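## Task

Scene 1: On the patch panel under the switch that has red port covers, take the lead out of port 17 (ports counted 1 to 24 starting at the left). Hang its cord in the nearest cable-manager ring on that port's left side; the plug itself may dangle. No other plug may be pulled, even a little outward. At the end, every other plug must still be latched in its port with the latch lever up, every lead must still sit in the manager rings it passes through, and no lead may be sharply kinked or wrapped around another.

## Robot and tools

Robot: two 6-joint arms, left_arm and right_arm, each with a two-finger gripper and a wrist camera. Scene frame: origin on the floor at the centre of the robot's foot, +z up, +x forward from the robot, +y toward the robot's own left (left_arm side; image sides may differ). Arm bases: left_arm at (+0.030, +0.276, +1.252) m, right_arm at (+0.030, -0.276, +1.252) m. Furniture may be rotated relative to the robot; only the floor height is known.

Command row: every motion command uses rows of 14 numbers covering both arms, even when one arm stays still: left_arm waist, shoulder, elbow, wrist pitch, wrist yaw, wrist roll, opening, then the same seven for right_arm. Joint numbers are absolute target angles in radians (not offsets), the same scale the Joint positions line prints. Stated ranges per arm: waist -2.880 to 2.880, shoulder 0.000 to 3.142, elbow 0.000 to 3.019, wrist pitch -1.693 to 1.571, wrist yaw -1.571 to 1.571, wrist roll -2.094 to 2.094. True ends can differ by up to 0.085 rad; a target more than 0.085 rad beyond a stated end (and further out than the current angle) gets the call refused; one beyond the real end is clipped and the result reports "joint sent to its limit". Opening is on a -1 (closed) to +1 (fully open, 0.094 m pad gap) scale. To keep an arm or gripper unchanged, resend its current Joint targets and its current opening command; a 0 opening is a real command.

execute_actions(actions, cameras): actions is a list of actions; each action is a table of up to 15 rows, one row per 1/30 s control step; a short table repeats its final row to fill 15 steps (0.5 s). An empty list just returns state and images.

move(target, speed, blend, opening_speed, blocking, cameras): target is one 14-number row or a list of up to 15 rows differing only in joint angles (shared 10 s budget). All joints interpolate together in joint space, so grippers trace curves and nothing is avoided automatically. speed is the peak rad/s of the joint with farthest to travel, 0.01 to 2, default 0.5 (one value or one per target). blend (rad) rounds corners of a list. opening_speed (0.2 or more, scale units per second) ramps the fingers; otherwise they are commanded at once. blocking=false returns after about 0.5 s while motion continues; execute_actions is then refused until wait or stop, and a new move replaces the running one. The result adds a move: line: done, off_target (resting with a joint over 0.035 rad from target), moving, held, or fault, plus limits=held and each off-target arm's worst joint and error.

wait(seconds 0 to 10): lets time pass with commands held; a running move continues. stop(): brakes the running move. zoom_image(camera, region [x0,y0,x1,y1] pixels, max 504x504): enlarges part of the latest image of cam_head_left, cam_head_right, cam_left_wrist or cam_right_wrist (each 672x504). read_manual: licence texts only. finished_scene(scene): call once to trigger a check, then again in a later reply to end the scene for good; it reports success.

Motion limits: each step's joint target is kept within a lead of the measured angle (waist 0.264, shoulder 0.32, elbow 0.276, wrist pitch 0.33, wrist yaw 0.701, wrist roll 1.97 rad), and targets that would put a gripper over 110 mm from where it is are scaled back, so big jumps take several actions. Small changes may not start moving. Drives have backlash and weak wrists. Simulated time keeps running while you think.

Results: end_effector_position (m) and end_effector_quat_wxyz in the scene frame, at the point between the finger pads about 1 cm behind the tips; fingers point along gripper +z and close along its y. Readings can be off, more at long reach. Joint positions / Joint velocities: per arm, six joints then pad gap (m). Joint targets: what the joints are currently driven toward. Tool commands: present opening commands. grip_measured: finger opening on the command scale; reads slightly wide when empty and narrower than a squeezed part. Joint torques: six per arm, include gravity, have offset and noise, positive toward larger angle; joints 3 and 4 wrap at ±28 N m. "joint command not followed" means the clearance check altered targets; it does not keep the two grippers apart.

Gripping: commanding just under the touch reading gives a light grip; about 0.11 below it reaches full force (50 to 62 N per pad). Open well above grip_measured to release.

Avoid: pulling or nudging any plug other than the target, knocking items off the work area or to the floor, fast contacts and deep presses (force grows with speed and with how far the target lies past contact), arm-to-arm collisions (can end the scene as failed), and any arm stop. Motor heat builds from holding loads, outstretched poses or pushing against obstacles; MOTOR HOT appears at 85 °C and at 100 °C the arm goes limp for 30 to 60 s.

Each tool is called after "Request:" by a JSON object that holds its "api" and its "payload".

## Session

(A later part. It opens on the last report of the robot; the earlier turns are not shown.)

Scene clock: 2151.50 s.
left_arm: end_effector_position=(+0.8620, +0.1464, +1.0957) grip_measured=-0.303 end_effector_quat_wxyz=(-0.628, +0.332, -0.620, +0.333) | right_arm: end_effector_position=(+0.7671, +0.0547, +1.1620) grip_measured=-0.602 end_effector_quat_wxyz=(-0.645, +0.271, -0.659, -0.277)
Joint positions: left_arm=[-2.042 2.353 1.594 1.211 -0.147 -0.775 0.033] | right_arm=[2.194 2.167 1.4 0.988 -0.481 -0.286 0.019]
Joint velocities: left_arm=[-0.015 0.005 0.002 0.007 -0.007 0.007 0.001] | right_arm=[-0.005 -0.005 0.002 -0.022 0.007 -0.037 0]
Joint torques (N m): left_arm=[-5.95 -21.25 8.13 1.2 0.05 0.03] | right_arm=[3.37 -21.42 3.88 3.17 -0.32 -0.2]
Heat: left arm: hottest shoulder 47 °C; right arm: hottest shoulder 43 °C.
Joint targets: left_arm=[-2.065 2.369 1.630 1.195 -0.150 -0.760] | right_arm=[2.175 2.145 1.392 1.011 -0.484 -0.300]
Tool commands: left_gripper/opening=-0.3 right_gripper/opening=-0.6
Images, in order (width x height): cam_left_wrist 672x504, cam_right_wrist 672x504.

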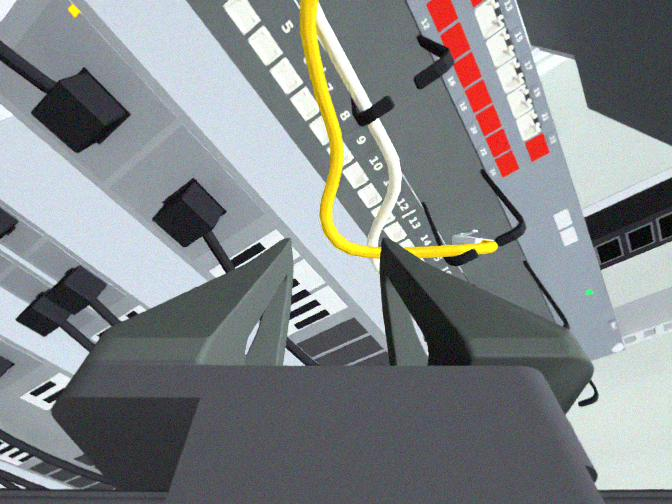

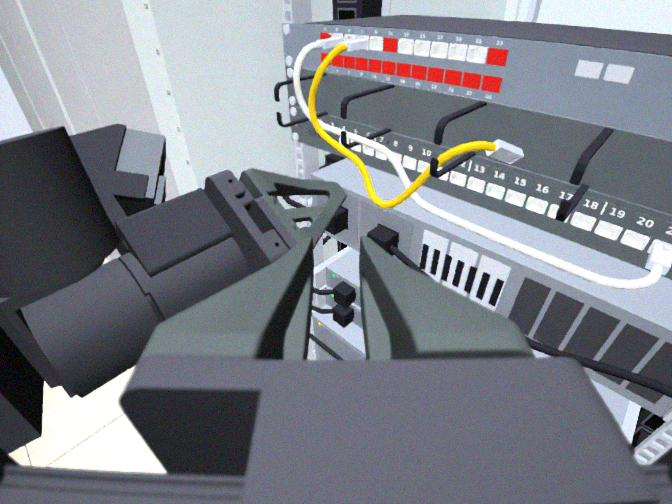

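Request:
{"api": "move", "payload": {"target": [-2.062,2.409,1.765,1.10,-0.147,-0.76,-0.3,2.175,2.145,1.392,1.011,-0.484,-0.3,-0.6], "speed": 0.2, "cameras": ["cam_left_wrist","cam_right_wrist"]}}

Scene clock: 2163.70 s.
left_arm: end_effector_position=(+0.8960, +0.1414, +1.0959) grip_measured=-0.303 end_effector_quat_wxyz=(-0.628, +0.332, -0.620, +0.333) | right_arm: end_effector_position=(+0.7671, +0.0547, +1.1620) grip_measured=-0.602 end_effector_quat_wxyz=(-0.645, +0.271, -0.659, -0.277)
Joint positions: left_arm=[-2.042 2.391 1.724 1.118 -0.147 -0.775 0.033] | right_arm=[2.194 2.167 1.4 0.988 -0.481 -0.286 0.019]
Joint velocities: left_arm=[-0.005 0.005 -0.007 -0.012 0.051 -0.037 -0.001] | right_arm=[-0.005 -0.015 0.012 0.007 0.11 -0.007 0]
Joint torques (N m): left_arm=[-6.18 -22.12 9.1 1.29 0.18 0.03] | right_arm=[2.49 -21.25 4.01 3.33 -0.31 -0.18]
Heat: left arm: hottest shoulder 47 °C; right arm: hottest shoulder 43 °C.
Joint targets: left_arm=[-2.062 2.410 1.765 1.101 -0.147 -0.760] | right_arm=[2.175 2.145 1.392 1.011 -0.484 -0.300]
move: off_target (left_arm); left_arm: the elbow is farthest, 0.041 rad from its target
Images, in order (width x height): cam_left_wrist 672x504, cam_right_wrist 672x504.

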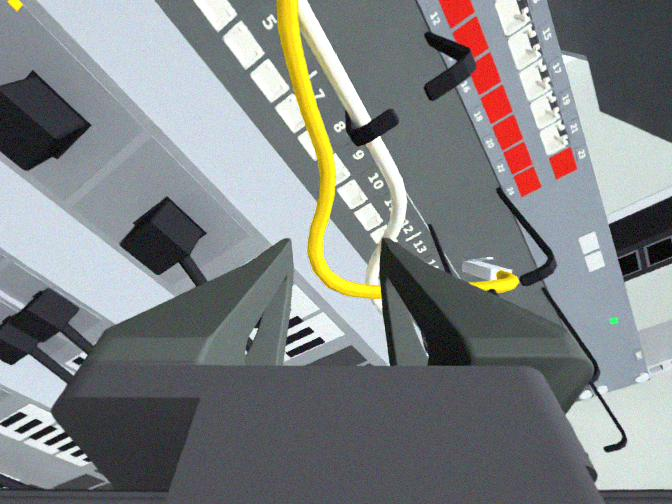

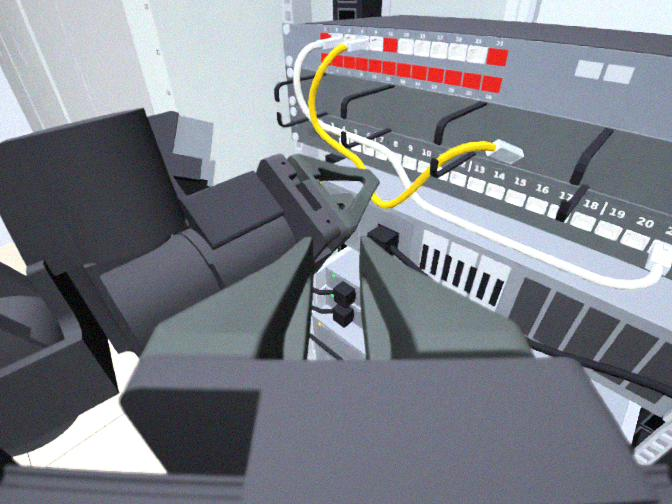

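Request:
{"api": "move", "payload": {"target": [-2.062,2.431,1.835,1.053,-0.147,-0.76,-0.3,2.175,2.145,1.392,1.011,-0.484,-0.3,-0.6], "speed": 0.2, "cameras": ["cam_left_wrist","cam_right_wrist"]}}

Request:
{"api": "zoom_image", "payload": {"camera": "cam_left_wrist", "region": [240, 100, 480, 280]}}

Request:
{"api": "zoom_image", "payload": {"camera": "cam_right_wrist", "region": [300, 100, 460, 220]}}

Scene clock: 2174.10 s.
left_arm: end_effector_position=(+0.9133, +0.1392, +1.0976) grip_measured=-0.303 end_effector_quat_wxyz=(-0.628, +0.332, -0.620, +0.333) | right_arm: end_effector_position=(+0.7669, +0.0549, +1.1621) grip_measured=-0.602 end_effector_quat_wxyz=(-0.645, +0.271, -0.659, -0.277)
Joint positions: left_arm=[-2.042 2.411 1.793 1.069 -0.147 -0.775 0.033] | right_arm=[2.194 2.167 1.4 0.988 -0.482 -0.286 0.019]
Joint velocities: left_arm=[-0.015 0.005 0.007 0.002 0.022 0.022 0] | right_arm=[-0.005 -0.005 -0.007 -0.012 -0.037 -0.007 0]
Joint torques (N m): left_arm=[-6.3 -22.65 9.74 1.24 0.14 0] | right_arm=[3.08 -19.96 3.93 3.18 -0.32 -0.24]
Heat: left arm: hottest shoulder 49 °C; right arm: hottest shoulder 42 °C.
Joint targets: left_arm=[-2.062 2.430 1.835 1.052 -0.147 -0.760] | right_arm=[2.175 2.145 1.392 1.011 -0.485 -0.300]
move: off_target (left_arm); left_arm: the elbow is farthest, 0.042 rad from its target
Images, in order (width x height): cam_left_wrist 672x504, cam_right_wrist 672x504.

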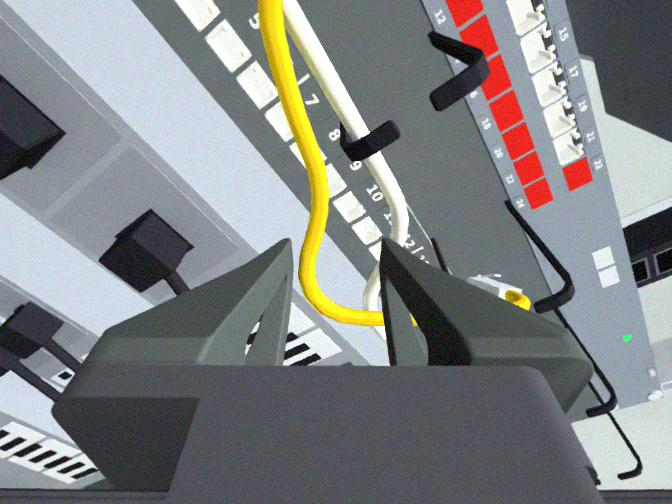

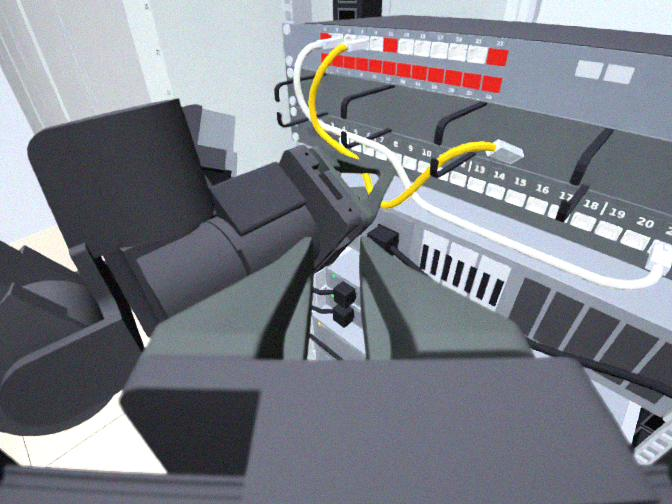

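Scaled by 2.100 from the camera's 672x504 image, which has a finer 960x720 frame.

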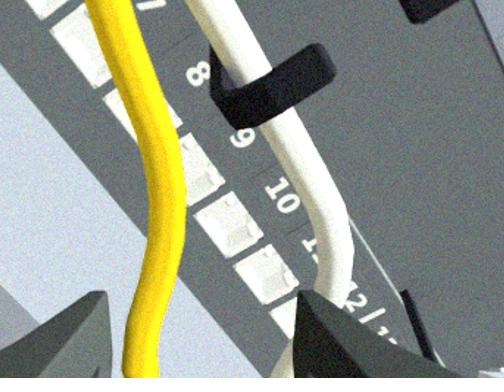

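Scaled by 3.150 from the camera's 672x504 image, which has a finer 960x720 frame.

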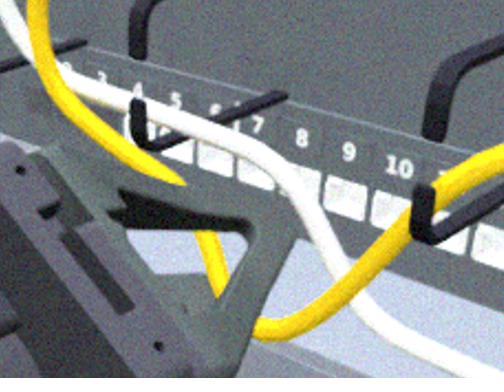

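Request:
{"api": "move", "payload": {"target": [-2.062,2.437,1.855,1.039,-0.147,-0.76,-1,2.175,2.145,1.392,1.011,-0.484,-0.3,-0.6], "speed": 0.2, "opening_speed": 0.3, "cameras": ["cam_left_wrist","cam_right_wrist"]}}

Scene clock: 2186.60 s.
left_arm: end_effector_position=(+0.9177, +0.1383, +1.0965) grip_measured=-0.911 end_effector_quat_wxyz=(-0.628, +0.332, -0.620, +0.333) | right_arm: end_effector_position=(+0.7669, +0.0549, +1.1621) grip_measured=-0.602 end_effector_quat_wxyz=(-0.645, +0.271, -0.659, -0.277)
Joint positions: left_arm=[-2.042 2.421 1.815 1.056 -0.147 -0.775 0.004] | right_arm=[2.194 2.167 1.4 0.988 -0.482 -0.286 0.019]
Joint velocities: left_arm=[-0.015 0.005 0.002 0.002 0.037 -0.022 0] | right_arm=[0.005 -0.005 -0.002 -0.017 -0.022 -0.095 -0.001]
Joint torques (N m): left_arm=[-6.3 -22.95 9.59 1.29 0.17 0.04] | right_arm=[3.6 -21.25 3.96 3.15 -0.31 -0.19]
Heat: left arm: hottest shoulder 49 °C; right arm: hottest shoulder 42 °C.
Joint targets: left_arm=[-2.062 2.438 1.856 1.040 -0.147 -0.760] | right_arm=[2.175 2.145 1.392 1.011 -0.484 -0.300]
move: off_target (left_arm); left_arm: the elbow is farthest, 0.040 rad from its target
Images, in order (width x height): cam_left_wrist 672x504, cam_right_wrist 672x504.

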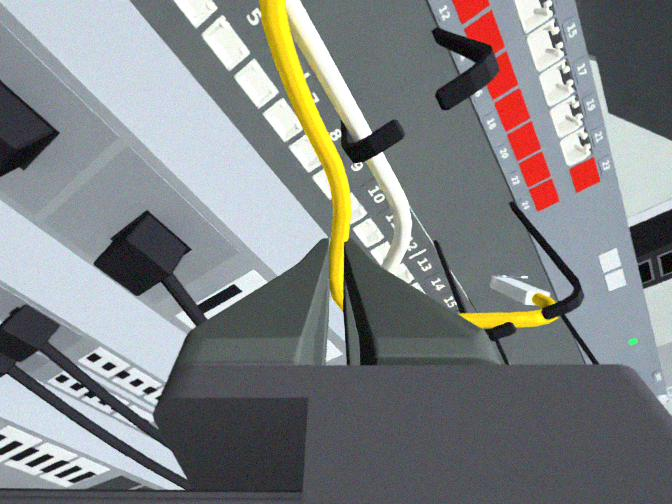

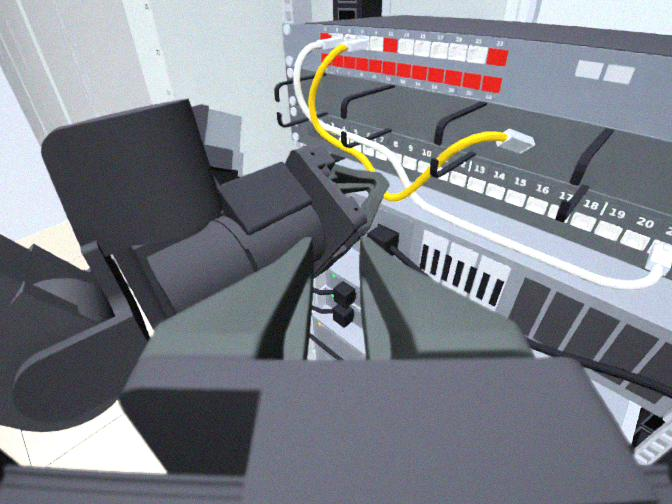

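Request:
{"api": "move", "payload": {"target": [[-2.062,2.40,1.70,1.13,-0.147,-0.76,-1,2.175,2.145,1.392,1.011,-0.484,-0.3,-0.6],[-2.075,2.325,1.675,1.13,-0.155,-1.36,-1,2.175,2.145,1.392,1.011,-0.484,-0.3,-0.6]], "speed": 0.2, "cameras": ["cam_left_wrist","cam_right_wrist"]}}

Request:
{"api": "zoom_image", "payload": {"camera": "cam_right_wrist", "region": [260, 20, 560, 240]}}

Scene clock: 2224.23 s.
left_arm: end_effector_position=(+0.8910, +0.1295, +1.1107) grip_measured=-0.913 end_effector_quat_wxyz=(-0.505, +0.487, -0.511, +0.497) | right_arm: end_effector_position=(+0.7669, +0.0549, +1.1621) grip_measured=-0.602 end_effector_quat_wxyz=(-0.645, +0.272, -0.659, -0.277)
Joint positions: left_arm=[-2.059 2.353 1.683 1.113 -0.142 -1.329 0.004] | right_arm=[2.194 2.167 1.4 0.988 -0.482 -0.288 0.019]
Joint velocities: left_arm=[0.015 -0.005 0.007 0.017 0.022 -0.037 0] | right_arm=[-0.005 -0.015 0.002 -0.017 -0.066 0.007 0]
Joint torques (N m): left_arm=[-5.83 -26.11 5.03 2.5 -0.04 -0.3] | right_arm=[3.31 -20.54 3.97 3.08 -0.26 -0.14]
Heat: left arm: hottest shoulder 52 °C; right arm: hottest shoulder 42 °C.
Joint targets: left_arm=[-2.076 2.325 1.675 1.130 -0.148 -1.351] | right_arm=[2.175 2.145 1.392 1.011 -0.484 -0.301]
move: done
Images, in order (width x height): cam_left_wrist 672x504, cam_right_wrist 672x504.

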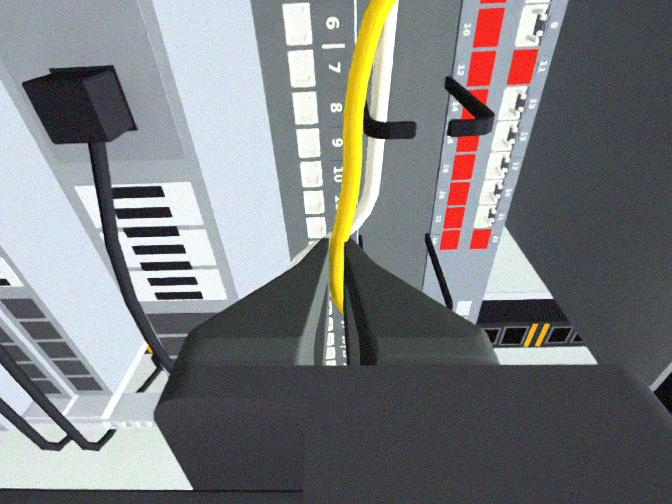

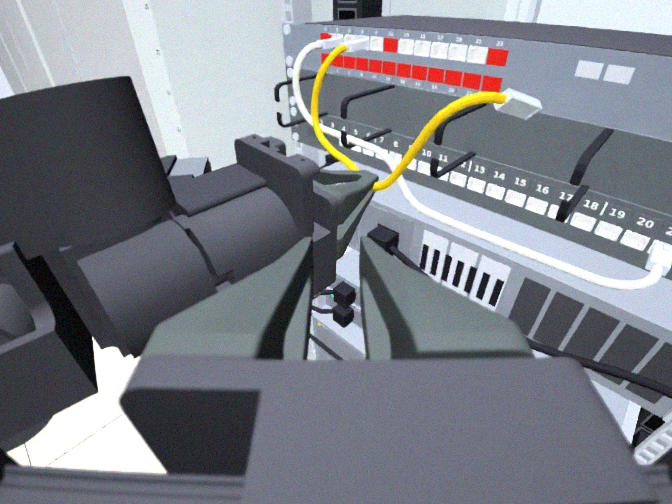

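Scaled by 1.680 from the camera's 672x504 image, which has a finer 960x720 frame.

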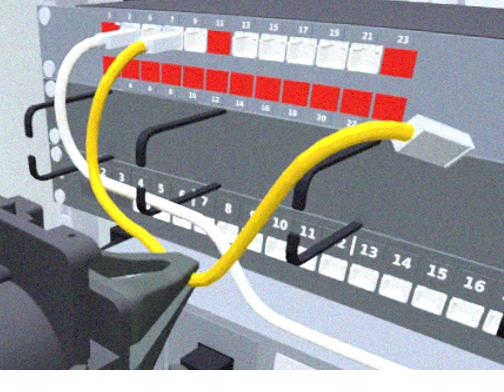

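Request:
{"api": "move", "payload": {"target": [-2.071,2.262,1.635,1.105,-0.16,-1.43,-1,2.175,2.145,1.392,1.011,-0.484,-0.3,-0.6], "speed": 0.2, "cameras": ["cam_left_wrist","cam_right_wrist"]}}

Request:
{"api": "zoom_image", "payload": {"camera": "cam_right_wrist", "region": [260, 20, 560, 240]}}

Scene clock: 2253.30 s.
left_arm: end_effector_position=(+0.8913, +0.1344, +1.1392) grip_measured=-0.914 end_effector_quat_wxyz=(-0.486, +0.509, -0.481, +0.522) | right_arm: end_effector_position=(+0.7669, +0.0549, +1.1621) grip_measured=-0.602 end_effector_quat_wxyz=(-0.645, +0.272, -0.659, -0.277)
Joint positions: left_arm=[-2.062 2.293 1.638 1.113 -0.152 -1.421 0.004] | right_arm=[2.194 2.167 1.4 0.988 -0.482 -0.288 0.019]
Joint velocities: left_arm=[-0.015 0.005 -0.007 -0.007 -0.081 0.022 0.001] | right_arm=[-0.005 0.015 -0.002 0.007 -0.007 -0.11 0]
Joint torques (N m): left_arm=[-5.36 -26.4 5.63 1.4 -0.15 -0.25] | right_arm=[2.67 -21.19 4.14 3.18 -0.22 -0.18]
Heat: left arm: hottest shoulder 53 °C; right arm: hottest shoulder 42 °C.
Joint targets: left_arm=[-2.071 2.261 1.635 1.105 -0.159 -1.438] | right_arm=[2.175 2.145 1.392 1.011 -0.484 -0.300]
move: done
Images, in order (width x height): cam_left_wrist 672x504, cam_right_wrist 672x504.

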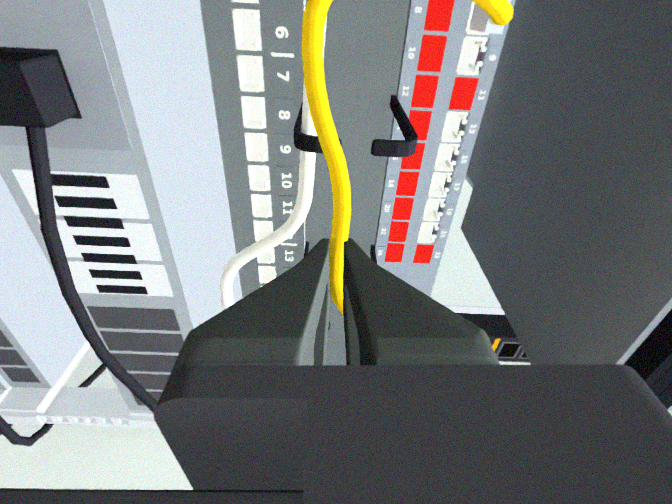

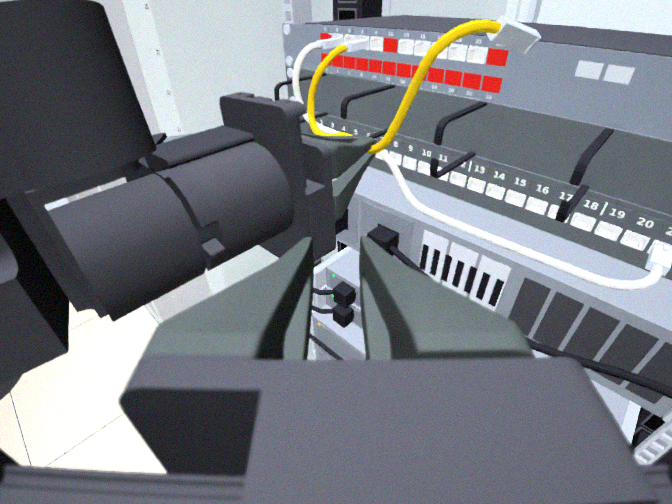

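Scaled by 1.680 from the camera's 672x504 image, which has a finer 960x720 frame.

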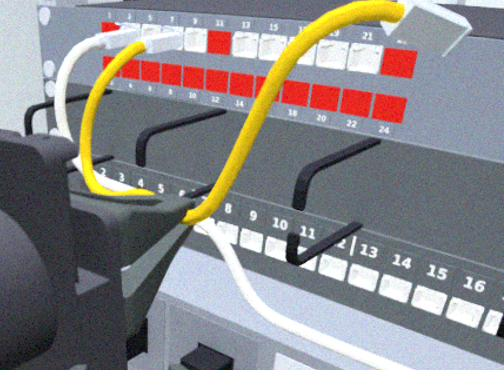

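Request:
{"api": "move", "payload": {"target": [[-2.076,2.232,1.617,1.075,-0.16,-1.43,-1,2.175,2.145,1.392,1.011,-0.484,-0.3,-0.6],[-2.072,2.305,1.76,1.0,-0.16,-1.43,-1,2.175,2.145,1.392,1.011,-0.484,-0.3,-0.6]], "speed": 0.2, "cameras": ["cam_left_wrist","cam_right_wrist"]}}

Request:
{"api": "zoom_image", "payload": {"camera": "cam_right_wrist", "region": [260, 20, 560, 240]}}

Request:
{"api": "zoom_image", "payload": {"camera": "cam_left_wrist", "region": [220, 0, 520, 260]}}

Scene clock: 2281.70 s.
left_arm: end_effector_position=(+0.9153, +0.1299, +1.1471) grip_measured=-0.914 end_effector_quat_wxyz=(-0.479, +0.514, -0.489, +0.516) | right_arm: end_effector_position=(+0.7669, +0.0549, +1.1621) grip_measured=-0.602 end_effector_quat_wxyz=(-0.645, +0.272, -0.659, -0.277)
Joint positions: left_arm=[-2.065 2.295 1.713 1.013 -0.155 -1.422 0.004] | right_arm=[2.194 2.167 1.4 0.988 -0.482 -0.288 0.019]
Joint velocities: left_arm=[0.005 0.005 -0.002 -0.002 0.037 0.007 -0.001] | right_arm=[-0.005 -0.005 0.002 -0.007 -0.037 -0.037 0]
Joint torques (N m): left_arm=[-5.25 -23.41 10.4 1.44 -0.09 -0.17] | right_arm=[3.49 -21.54 4.01 3.28 -0.25 -0.19]
Heat: left arm: hottest shoulder 54 °C; right arm: hottest shoulder 42 °C.
Joint targets: left_arm=[-2.072 2.305 1.760 1.000 -0.161 -1.431] | right_arm=[2.175 2.145 1.392 1.011 -0.484 -0.300]
move: off_target (left_arm); left_arm: the elbow is farthest, 0.047 rad from its target
Images, in order (width x height): cam_left_wrist 672x504, cam_right_wrist 672x504.

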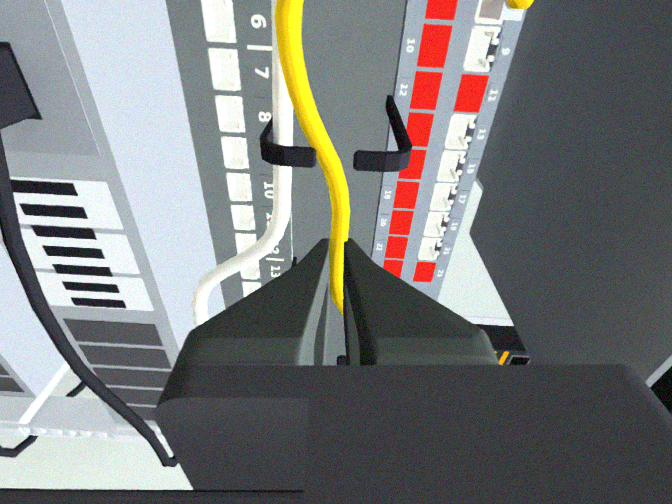

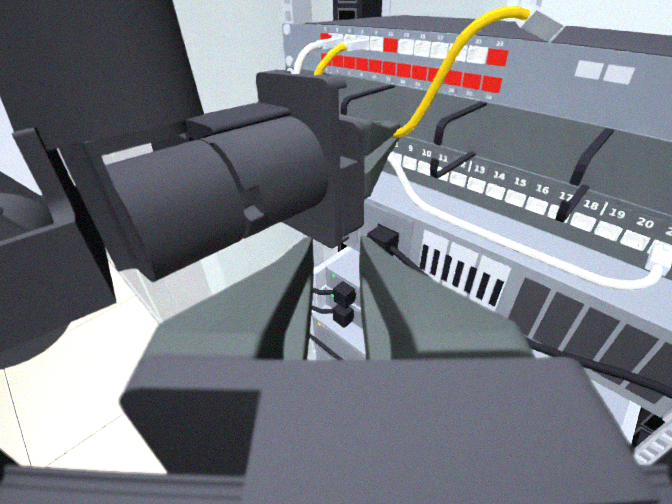

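Scaled by 1.680 from the camera's 672x504 image, which has a finer 960x720 frame.

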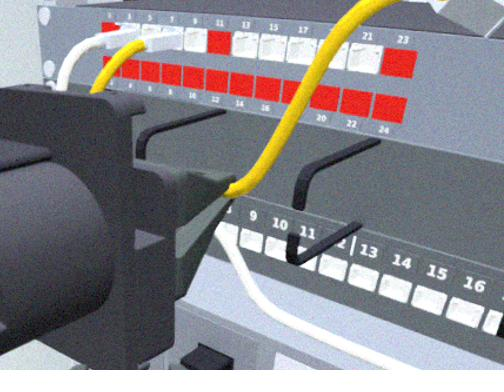

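Scaled by 1.680 from the camera's 672x504 image, which has a finer 960x720 frame.

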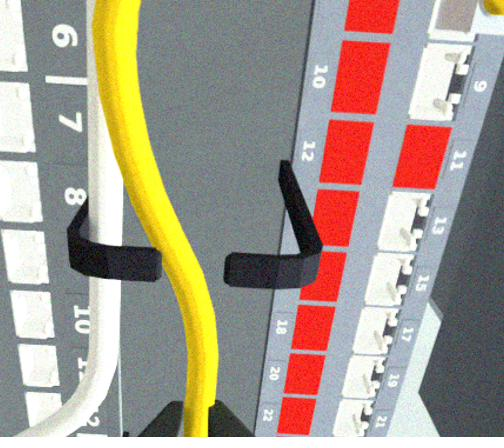

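Request:
{"api": "move", "payload": {"target": [[-2.072,2.293,1.76,0.99,-0.16,-1.43,-1,2.175,2.145,1.392,1.011,-0.484,-0.3,-0.6],[-2.058,2.339,1.88,0.925,-0.16,-1.43,-1,2.175,2.145,1.392,1.011,-0.484,-0.3,-0.6]], "speed": 0.2, "cameras": ["cam_left_wrist","cam_right_wrist"]}}

Request:
{"api": "zoom_image", "payload": {"camera": "cam_left_wrist", "region": [220, 0, 520, 260]}}

Scene clock: 2302.37 s.
left_arm: end_effector_position=(+0.9430, +0.1266, +1.1536) grip_measured=-0.914 end_effector_quat_wxyz=(-0.481, +0.513, -0.487, +0.518) | right_arm: end_effector_position=(+0.7669, +0.0549, +1.1621) grip_measured=-0.602 end_effector_quat_wxyz=(-0.645, +0.272, -0.659, -0.277)
Joint positions: left_arm=[-2.065 2.329 1.827 0.94 -0.155 -1.422 0.004] | right_arm=[2.194 2.167 1.4 0.988 -0.482 -0.288 0.019]
Joint velocities: left_arm=[-0.015 -0.005 -0.002 -0.007 -0.022 0.066 -0.001] | right_arm=[-0.015 0.005 -0.007 -0.022 -0.095 -0.007 0]
Joint torques (N m): left_arm=[-4.42 -24.18 11.32 1.17 -0.06 -0.17] | right_arm=[3.43 -21.71 4.11 3.23 -0.3 -0.17]
Heat: left arm: hottest shoulder 55 °C; right arm: hottest shoulder 42 °C.
Joint targets: left_arm=[-2.058 2.340 1.879 0.925 -0.160 -1.430] | right_arm=[2.175 2.145 1.392 1.011 -0.484 -0.300]
move: off_target (left_arm); left_arm: the elbow is farthest, 0.053 rad from its target
Images, in order (width x height): cam_left_wrist 672x504, cam_right_wrist 672x504.

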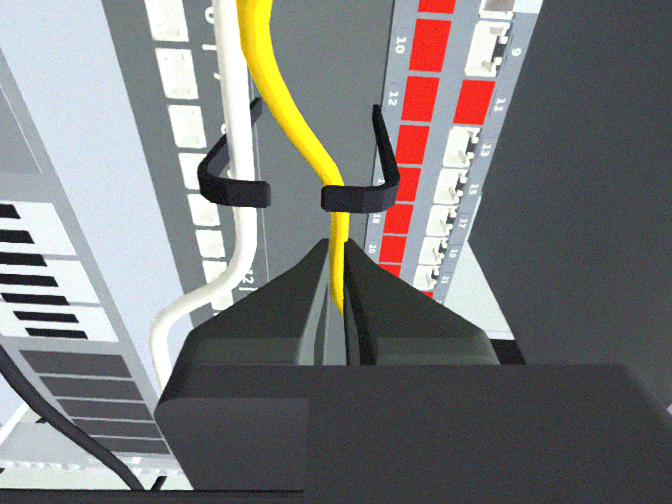

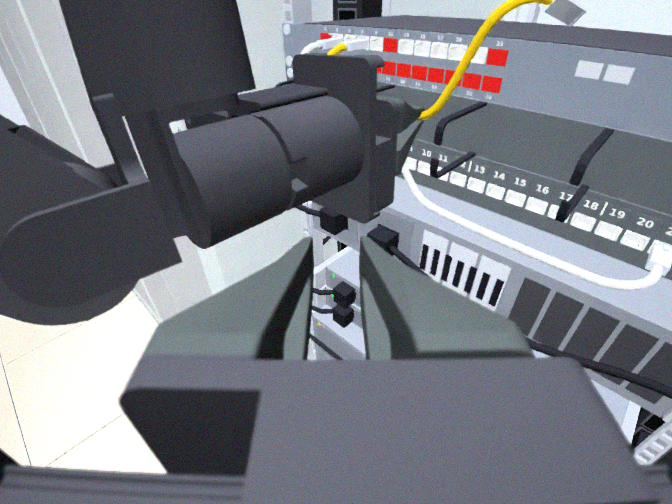

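Scaled by 1.680 from the camera's 672x504 image, which has a finer 960x720 frame.

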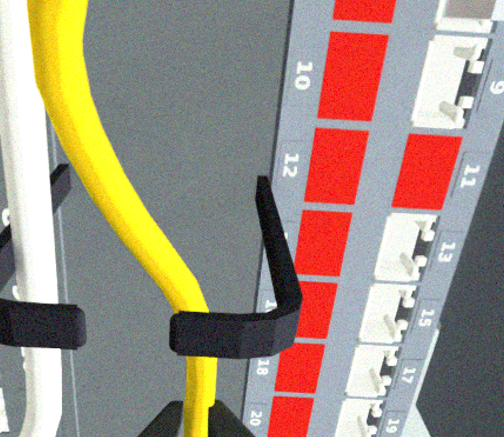

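Request:
{"api": "move", "payload": {"target": [-2.058,2.366,1.882,0.945,-0.16,-1.43,-1,2.175,2.145,1.392,1.011,-0.484,-0.3,-0.6], "speed": 0.1, "cameras": ["cam_left_wrist","cam_right_wrist"]}}

Request:
{"api": "zoom_image", "payload": {"camera": "cam_left_wrist", "region": [180, 0, 480, 260]}}

Request:
{"api": "zoom_image", "payload": {"camera": "cam_right_wrist", "region": [260, 0, 640, 240]}}

Scene clock: 2317.33 s.
left_arm: end_effector_position=(+0.9410, +0.1242, +1.1413) grip_measured=-0.914 end_effector_quat_wxyz=(-0.478, +0.515, -0.491, +0.515) | right_arm: end_effector_position=(+0.7669, +0.0549, +1.1621) grip_measured=-0.602 end_effector_quat_wxyz=(-0.645, +0.272, -0.659, -0.277)
Joint positions: left_arm=[-2.065 2.348 1.836 0.94 -0.155 -1.422 0.004] | right_arm=[2.194 2.167 1.4 0.988 -0.482 -0.288 0.019]
Joint velocities: left_arm=[-0.015 -0.005 -0.002 -0.017 0.037 0.051 0] | right_arm=[-0.005 -0.005 -0.002 0.002 0.037 0.022 0]
Joint torques (N m): left_arm=[-4.19 -23.65 10.85 2.06 -0.04 -0.18] | right_arm=[3.37 -21.13 4.04 2.95 -0.29 -0.19]
Heat: left arm: hottest shoulder 55 °C; right arm: hottest shoulder 42 °C.
Joint targets: left_arm=[-2.058 2.365 1.882 0.945 -0.160 -1.430] | right_arm=[2.175 2.145 1.392 1.011 -0.484 -0.300]
move: off_target (left_arm); left_arm: the elbow is farthest, 0.046 rad from its target
Images, in order (width x height): cam_left_wrist 672x504, cam_right_wrist 672x504.

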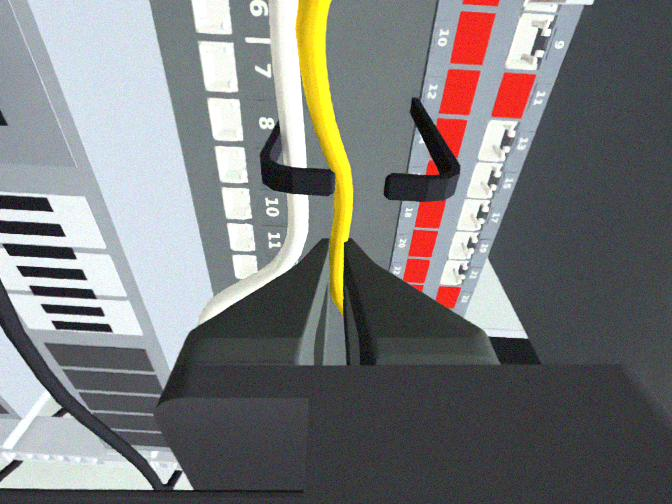

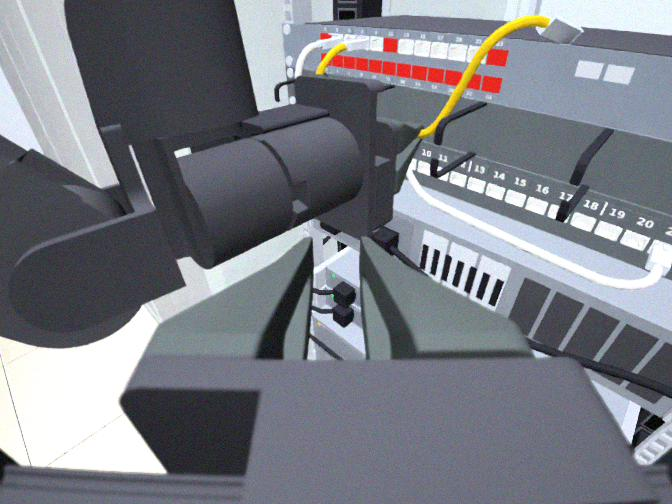

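Scaled by 1.680 from the camera's 672x504 image, which has a finer 960x720 frame.

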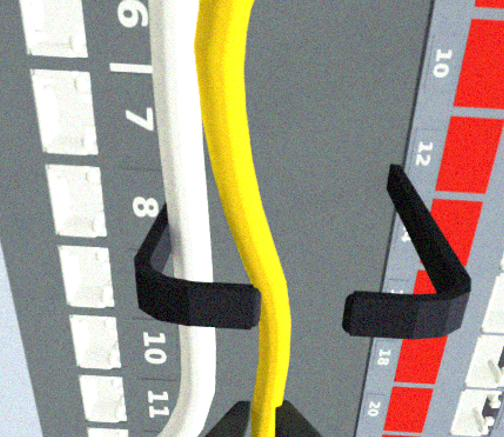

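Scaled by 1.326 from the camera's 672x504 image, which has a finer 960x720 frame.

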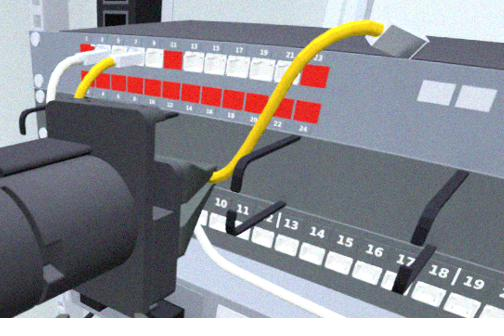

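Request:
{"api": "move", "payload": {"target": [-2.058,2.387,1.885,0.965,-0.16,-1.43,-1,2.175,2.145,1.392,1.011,-0.484,-0.3,-0.6], "speed": 0.1, "cameras": ["cam_left_wrist","cam_right_wrist"]}}

Request:
{"api": "zoom_image", "payload": {"camera": "cam_left_wrist", "region": [180, 0, 480, 260]}}

Request:
{"api": "zoom_image", "payload": {"camera": "cam_right_wrist", "region": [260, 0, 640, 240]}}

Scene clock: 2327.73 s.
left_arm: end_effector_position=(+0.9404, +0.1231, +1.1354) grip_measured=-0.914 end_effector_quat_wxyz=(-0.478, +0.515, -0.491, +0.515) | right_arm: end_effector_position=(+0.7669, +0.0549, +1.1621) grip_measured=-0.602 end_effector_quat_wxyz=(-0.645, +0.272, -0.659, -0.277)
Joint positions: left_arm=[-2.065 2.361 1.844 0.943 -0.155 -1.422 0.004] | right_arm=[2.194 2.167 1.4 0.988 -0.482 -0.288 0.019]
Joint velocities: left_arm=[-0.005 -0.005 0.017 -0.017 0.022 -0.037 0.001] | right_arm=[-0.005 -0.005 -0.017 -0.027 -0.051 -0.081 0]
Joint torques (N m): left_arm=[-4.66 -22.59 10.32 2.54 -0.06 -0.18] | right_arm=[3.43 -20.89 4.21 3.28 -0.31 -0.19]
Heat: left arm: hottest shoulder 54 °C; right arm: hottest shoulder 42 °C.
Joint targets: left_arm=[-2.058 2.388 1.885 0.965 -0.160 -1.430] | right_arm=[2.175 2.145 1.392 1.011 -0.484 -0.300]
move: off_target (left_arm); left_arm: the elbow is farthest, 0.041 rad from its target
Images, in order (width x height): cam_left_wrist 672x504, cam_right_wrist 672x504.

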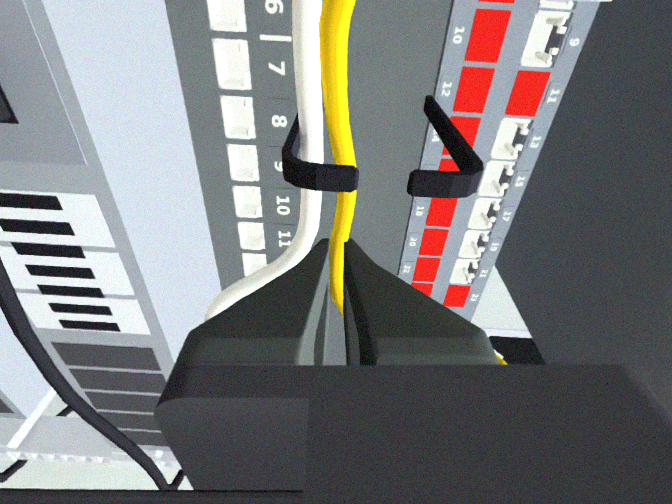

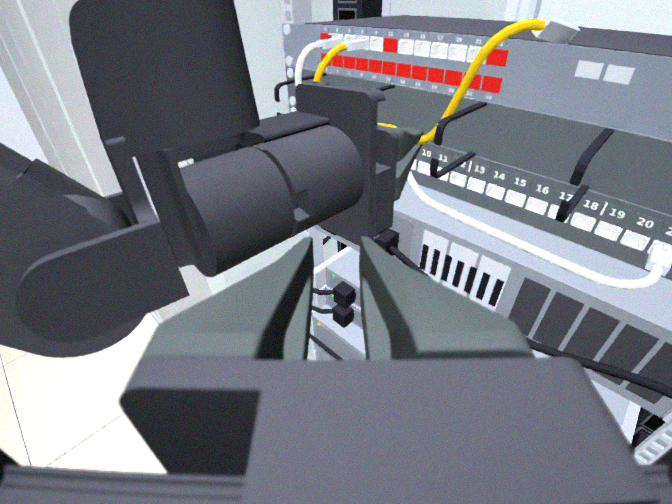

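Scaled by 1.680 from the camera's 672x504 image, which has a finer 960x720 frame.

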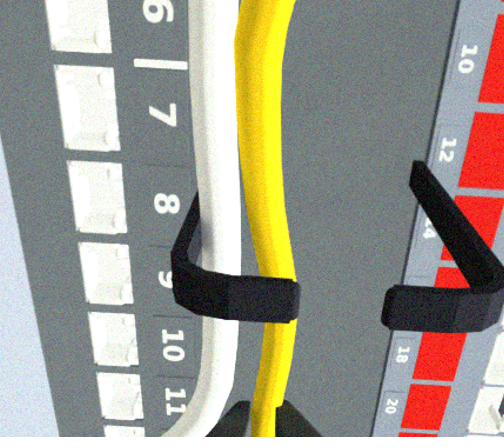

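Scaled by 1.326 from the camera's 672x504 image, which has a finer 960x720 frame.

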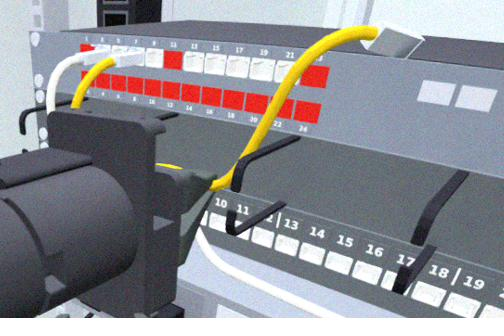

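Request:
{"api": "execute_actions", "payload": {"actions": []}}

Request:
{"api": "zoom_image", "payload": {"camera": "cam_head_right", "region": [220, 160, 480, 360]}}

Request:
{"api": "zoom_image", "payload": {"camera": "cam_head_left", "region": [220, 160, 480, 360]}}

Scene clock: 2340.60 s.
left_arm: end_effector_position=(+0.9404, +0.1231, +1.1354) grip_measured=-0.914 end_effector_quat_wxyz=(-0.478, +0.515, -0.491, +0.515) | right_arm: end_effector_position=(+0.7669, +0.0549, +1.1621) grip_measured=-0.602 end_effector_quat_wxyz=(-0.645, +0.272, -0.659, -0.277)
Joint positions: left_arm=[-2.065 2.361 1.844 0.943 -0.155 -1.422 0.004] | right_arm=[2.194 2.167 1.4 0.988 -0.482 -0.288 0.019]
Joint velocities: left_arm=[0.005 0.005 -0.022 0.002 0.037 0.051 0.001] | right_arm=[0.005 0.005 0.007 0.012 0.037 -0.037 0]
Joint torques (N m): left_arm=[-4.42 -22.53 10.33 2.58 -0.05 -0.17] | right_arm=[3.19 -21.3 3.97 3.19 -0.27 -0.14]
Heat: left arm: hottest shoulder 55 °C; right arm: hottest shoulder 42 °C.
Joint targets: left_arm=[-2.058 2.388 1.885 0.965 -0.160 -1.430] | right_arm=[2.175 2.145 1.392 1.011 -0.484 -0.300]
Tool commands: left_gripper/opening=-1.0 right_gripper/opening=-0.6

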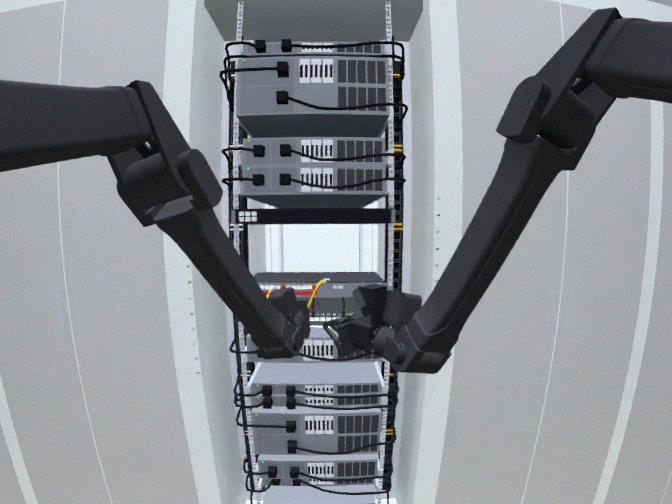

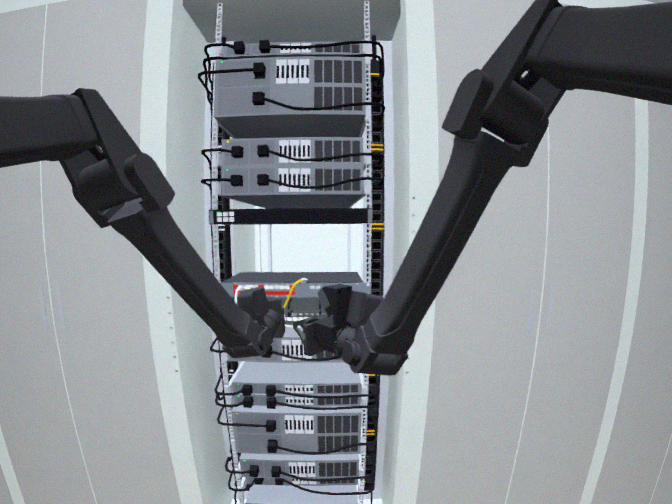

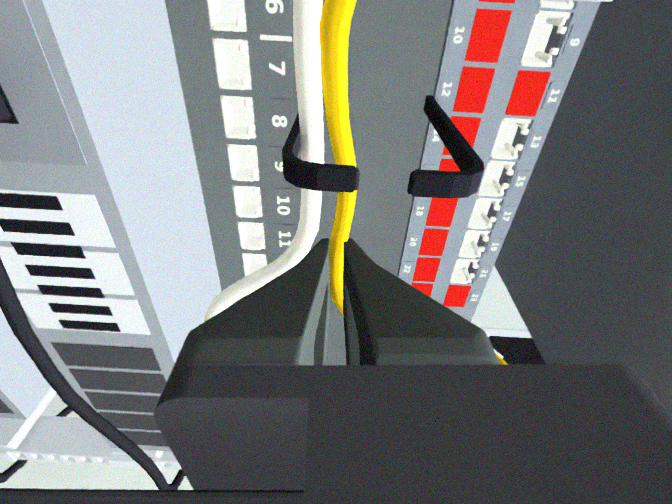

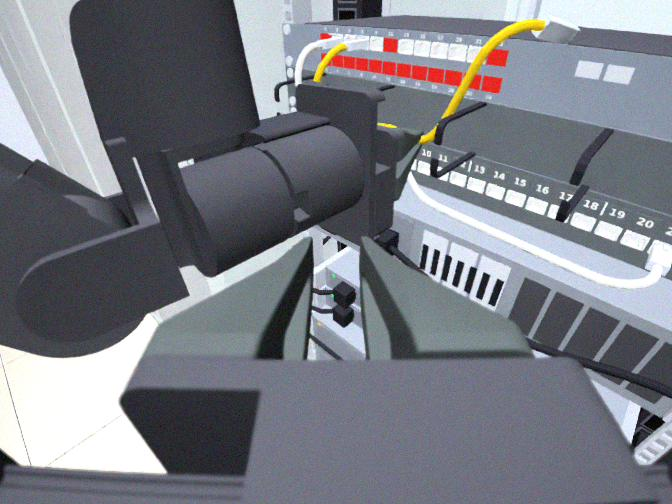

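Scaled by 1.938 from the camera's 672x504 image, which has a finer 960x720 frame.

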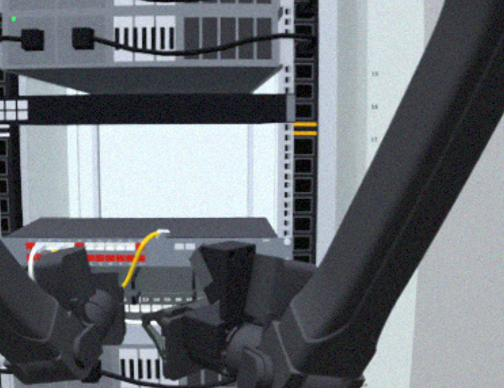

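Scaled by 1.938 from the camera's 672x504 image, which has a finer 960x720 frame.

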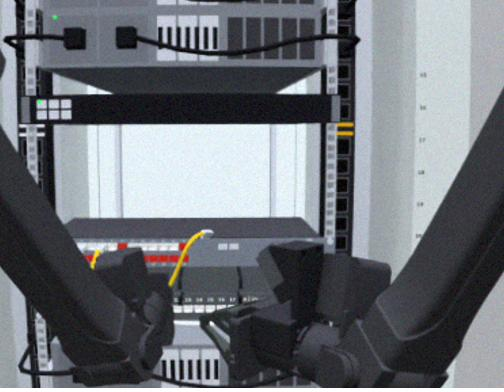

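Request:
{"api": "move", "payload": {"target": [-2.058,2.392,1.885,0.97,-0.16,-1.43,-1,2.19,2.11,1.382,1.08,-0.22,-0.275,-0.3], "speed": 0.3, "cameras": ["cam_left_wrist","cam_right_wrist"]}}

Request:
{"api": "zoom_image", "payload": {"camera": "cam_right_wrist", "region": [100, 0, 500, 240]}}

Scene clock: 2374.97 s.
left_arm: end_effector_position=(+0.9396, +0.1230, +1.1343) grip_measured=-0.914 end_effector_quat_wxyz=(-0.478, +0.515, -0.490, +0.516) | right_arm: end_effector_position=(+0.8016, +0.0131, +1.1879) grip_measured=-0.302 end_effector_quat_wxyz=(-0.684, +0.190, -0.682, -0.175)
Joint positions: left_arm=[-2.065 2.364 1.844 0.949 -0.155 -1.422 0.004] | right_arm=[2.194 2.13 1.39 1.056 -0.223 -0.288 0.033]
Joint velocities: left_arm=[-0.015 -0.015 -0.007 -0.012 -0.051 0.022 0] | right_arm=[-0.015 -0.005 -0.012 -0.017 -0.037 -0.066 0]
Joint torques (N m): left_arm=[-4.78 -22.36 10.24 2.73 -0.06 -0.16] | right_arm=[4.01 -21.89 4.41 3.3 0 0.09]
Heat: left arm: hottest shoulder 56 °C; right arm: hottest shoulder 43 °C.
Joint targets: left_arm=[-2.058 2.393 1.885 0.970 -0.160 -1.430] | right_arm=[2.190 2.109 1.382 1.079 -0.220 -0.275]
move: off_target (left_arm); left_arm: the elbow is farthest, 0.041 rad from its target
Images, in order (width x height): cam_left_wrist 672x504, cam_right_wrist 672x504.

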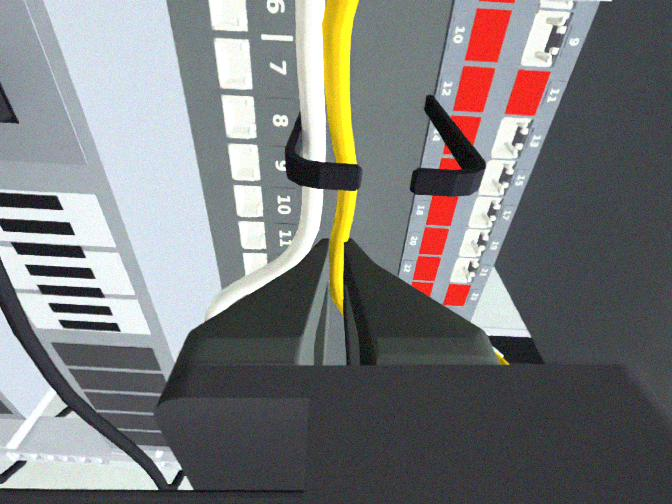

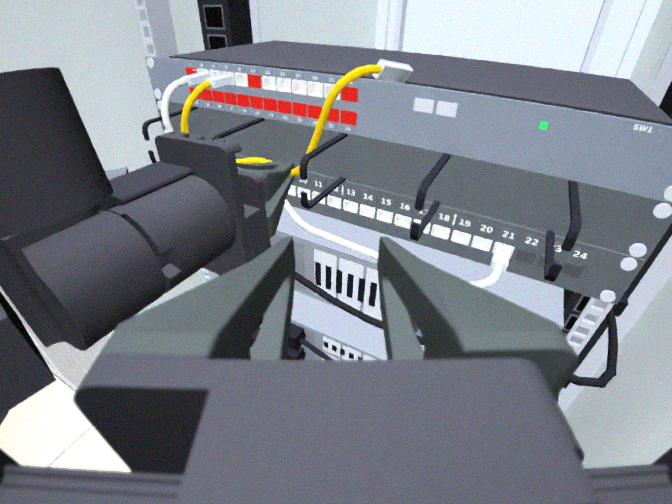

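Scaled by 1.260 from the camera's 672x504 image, which has a finer 960x720 frame.

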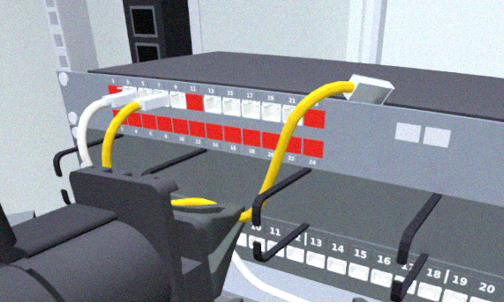

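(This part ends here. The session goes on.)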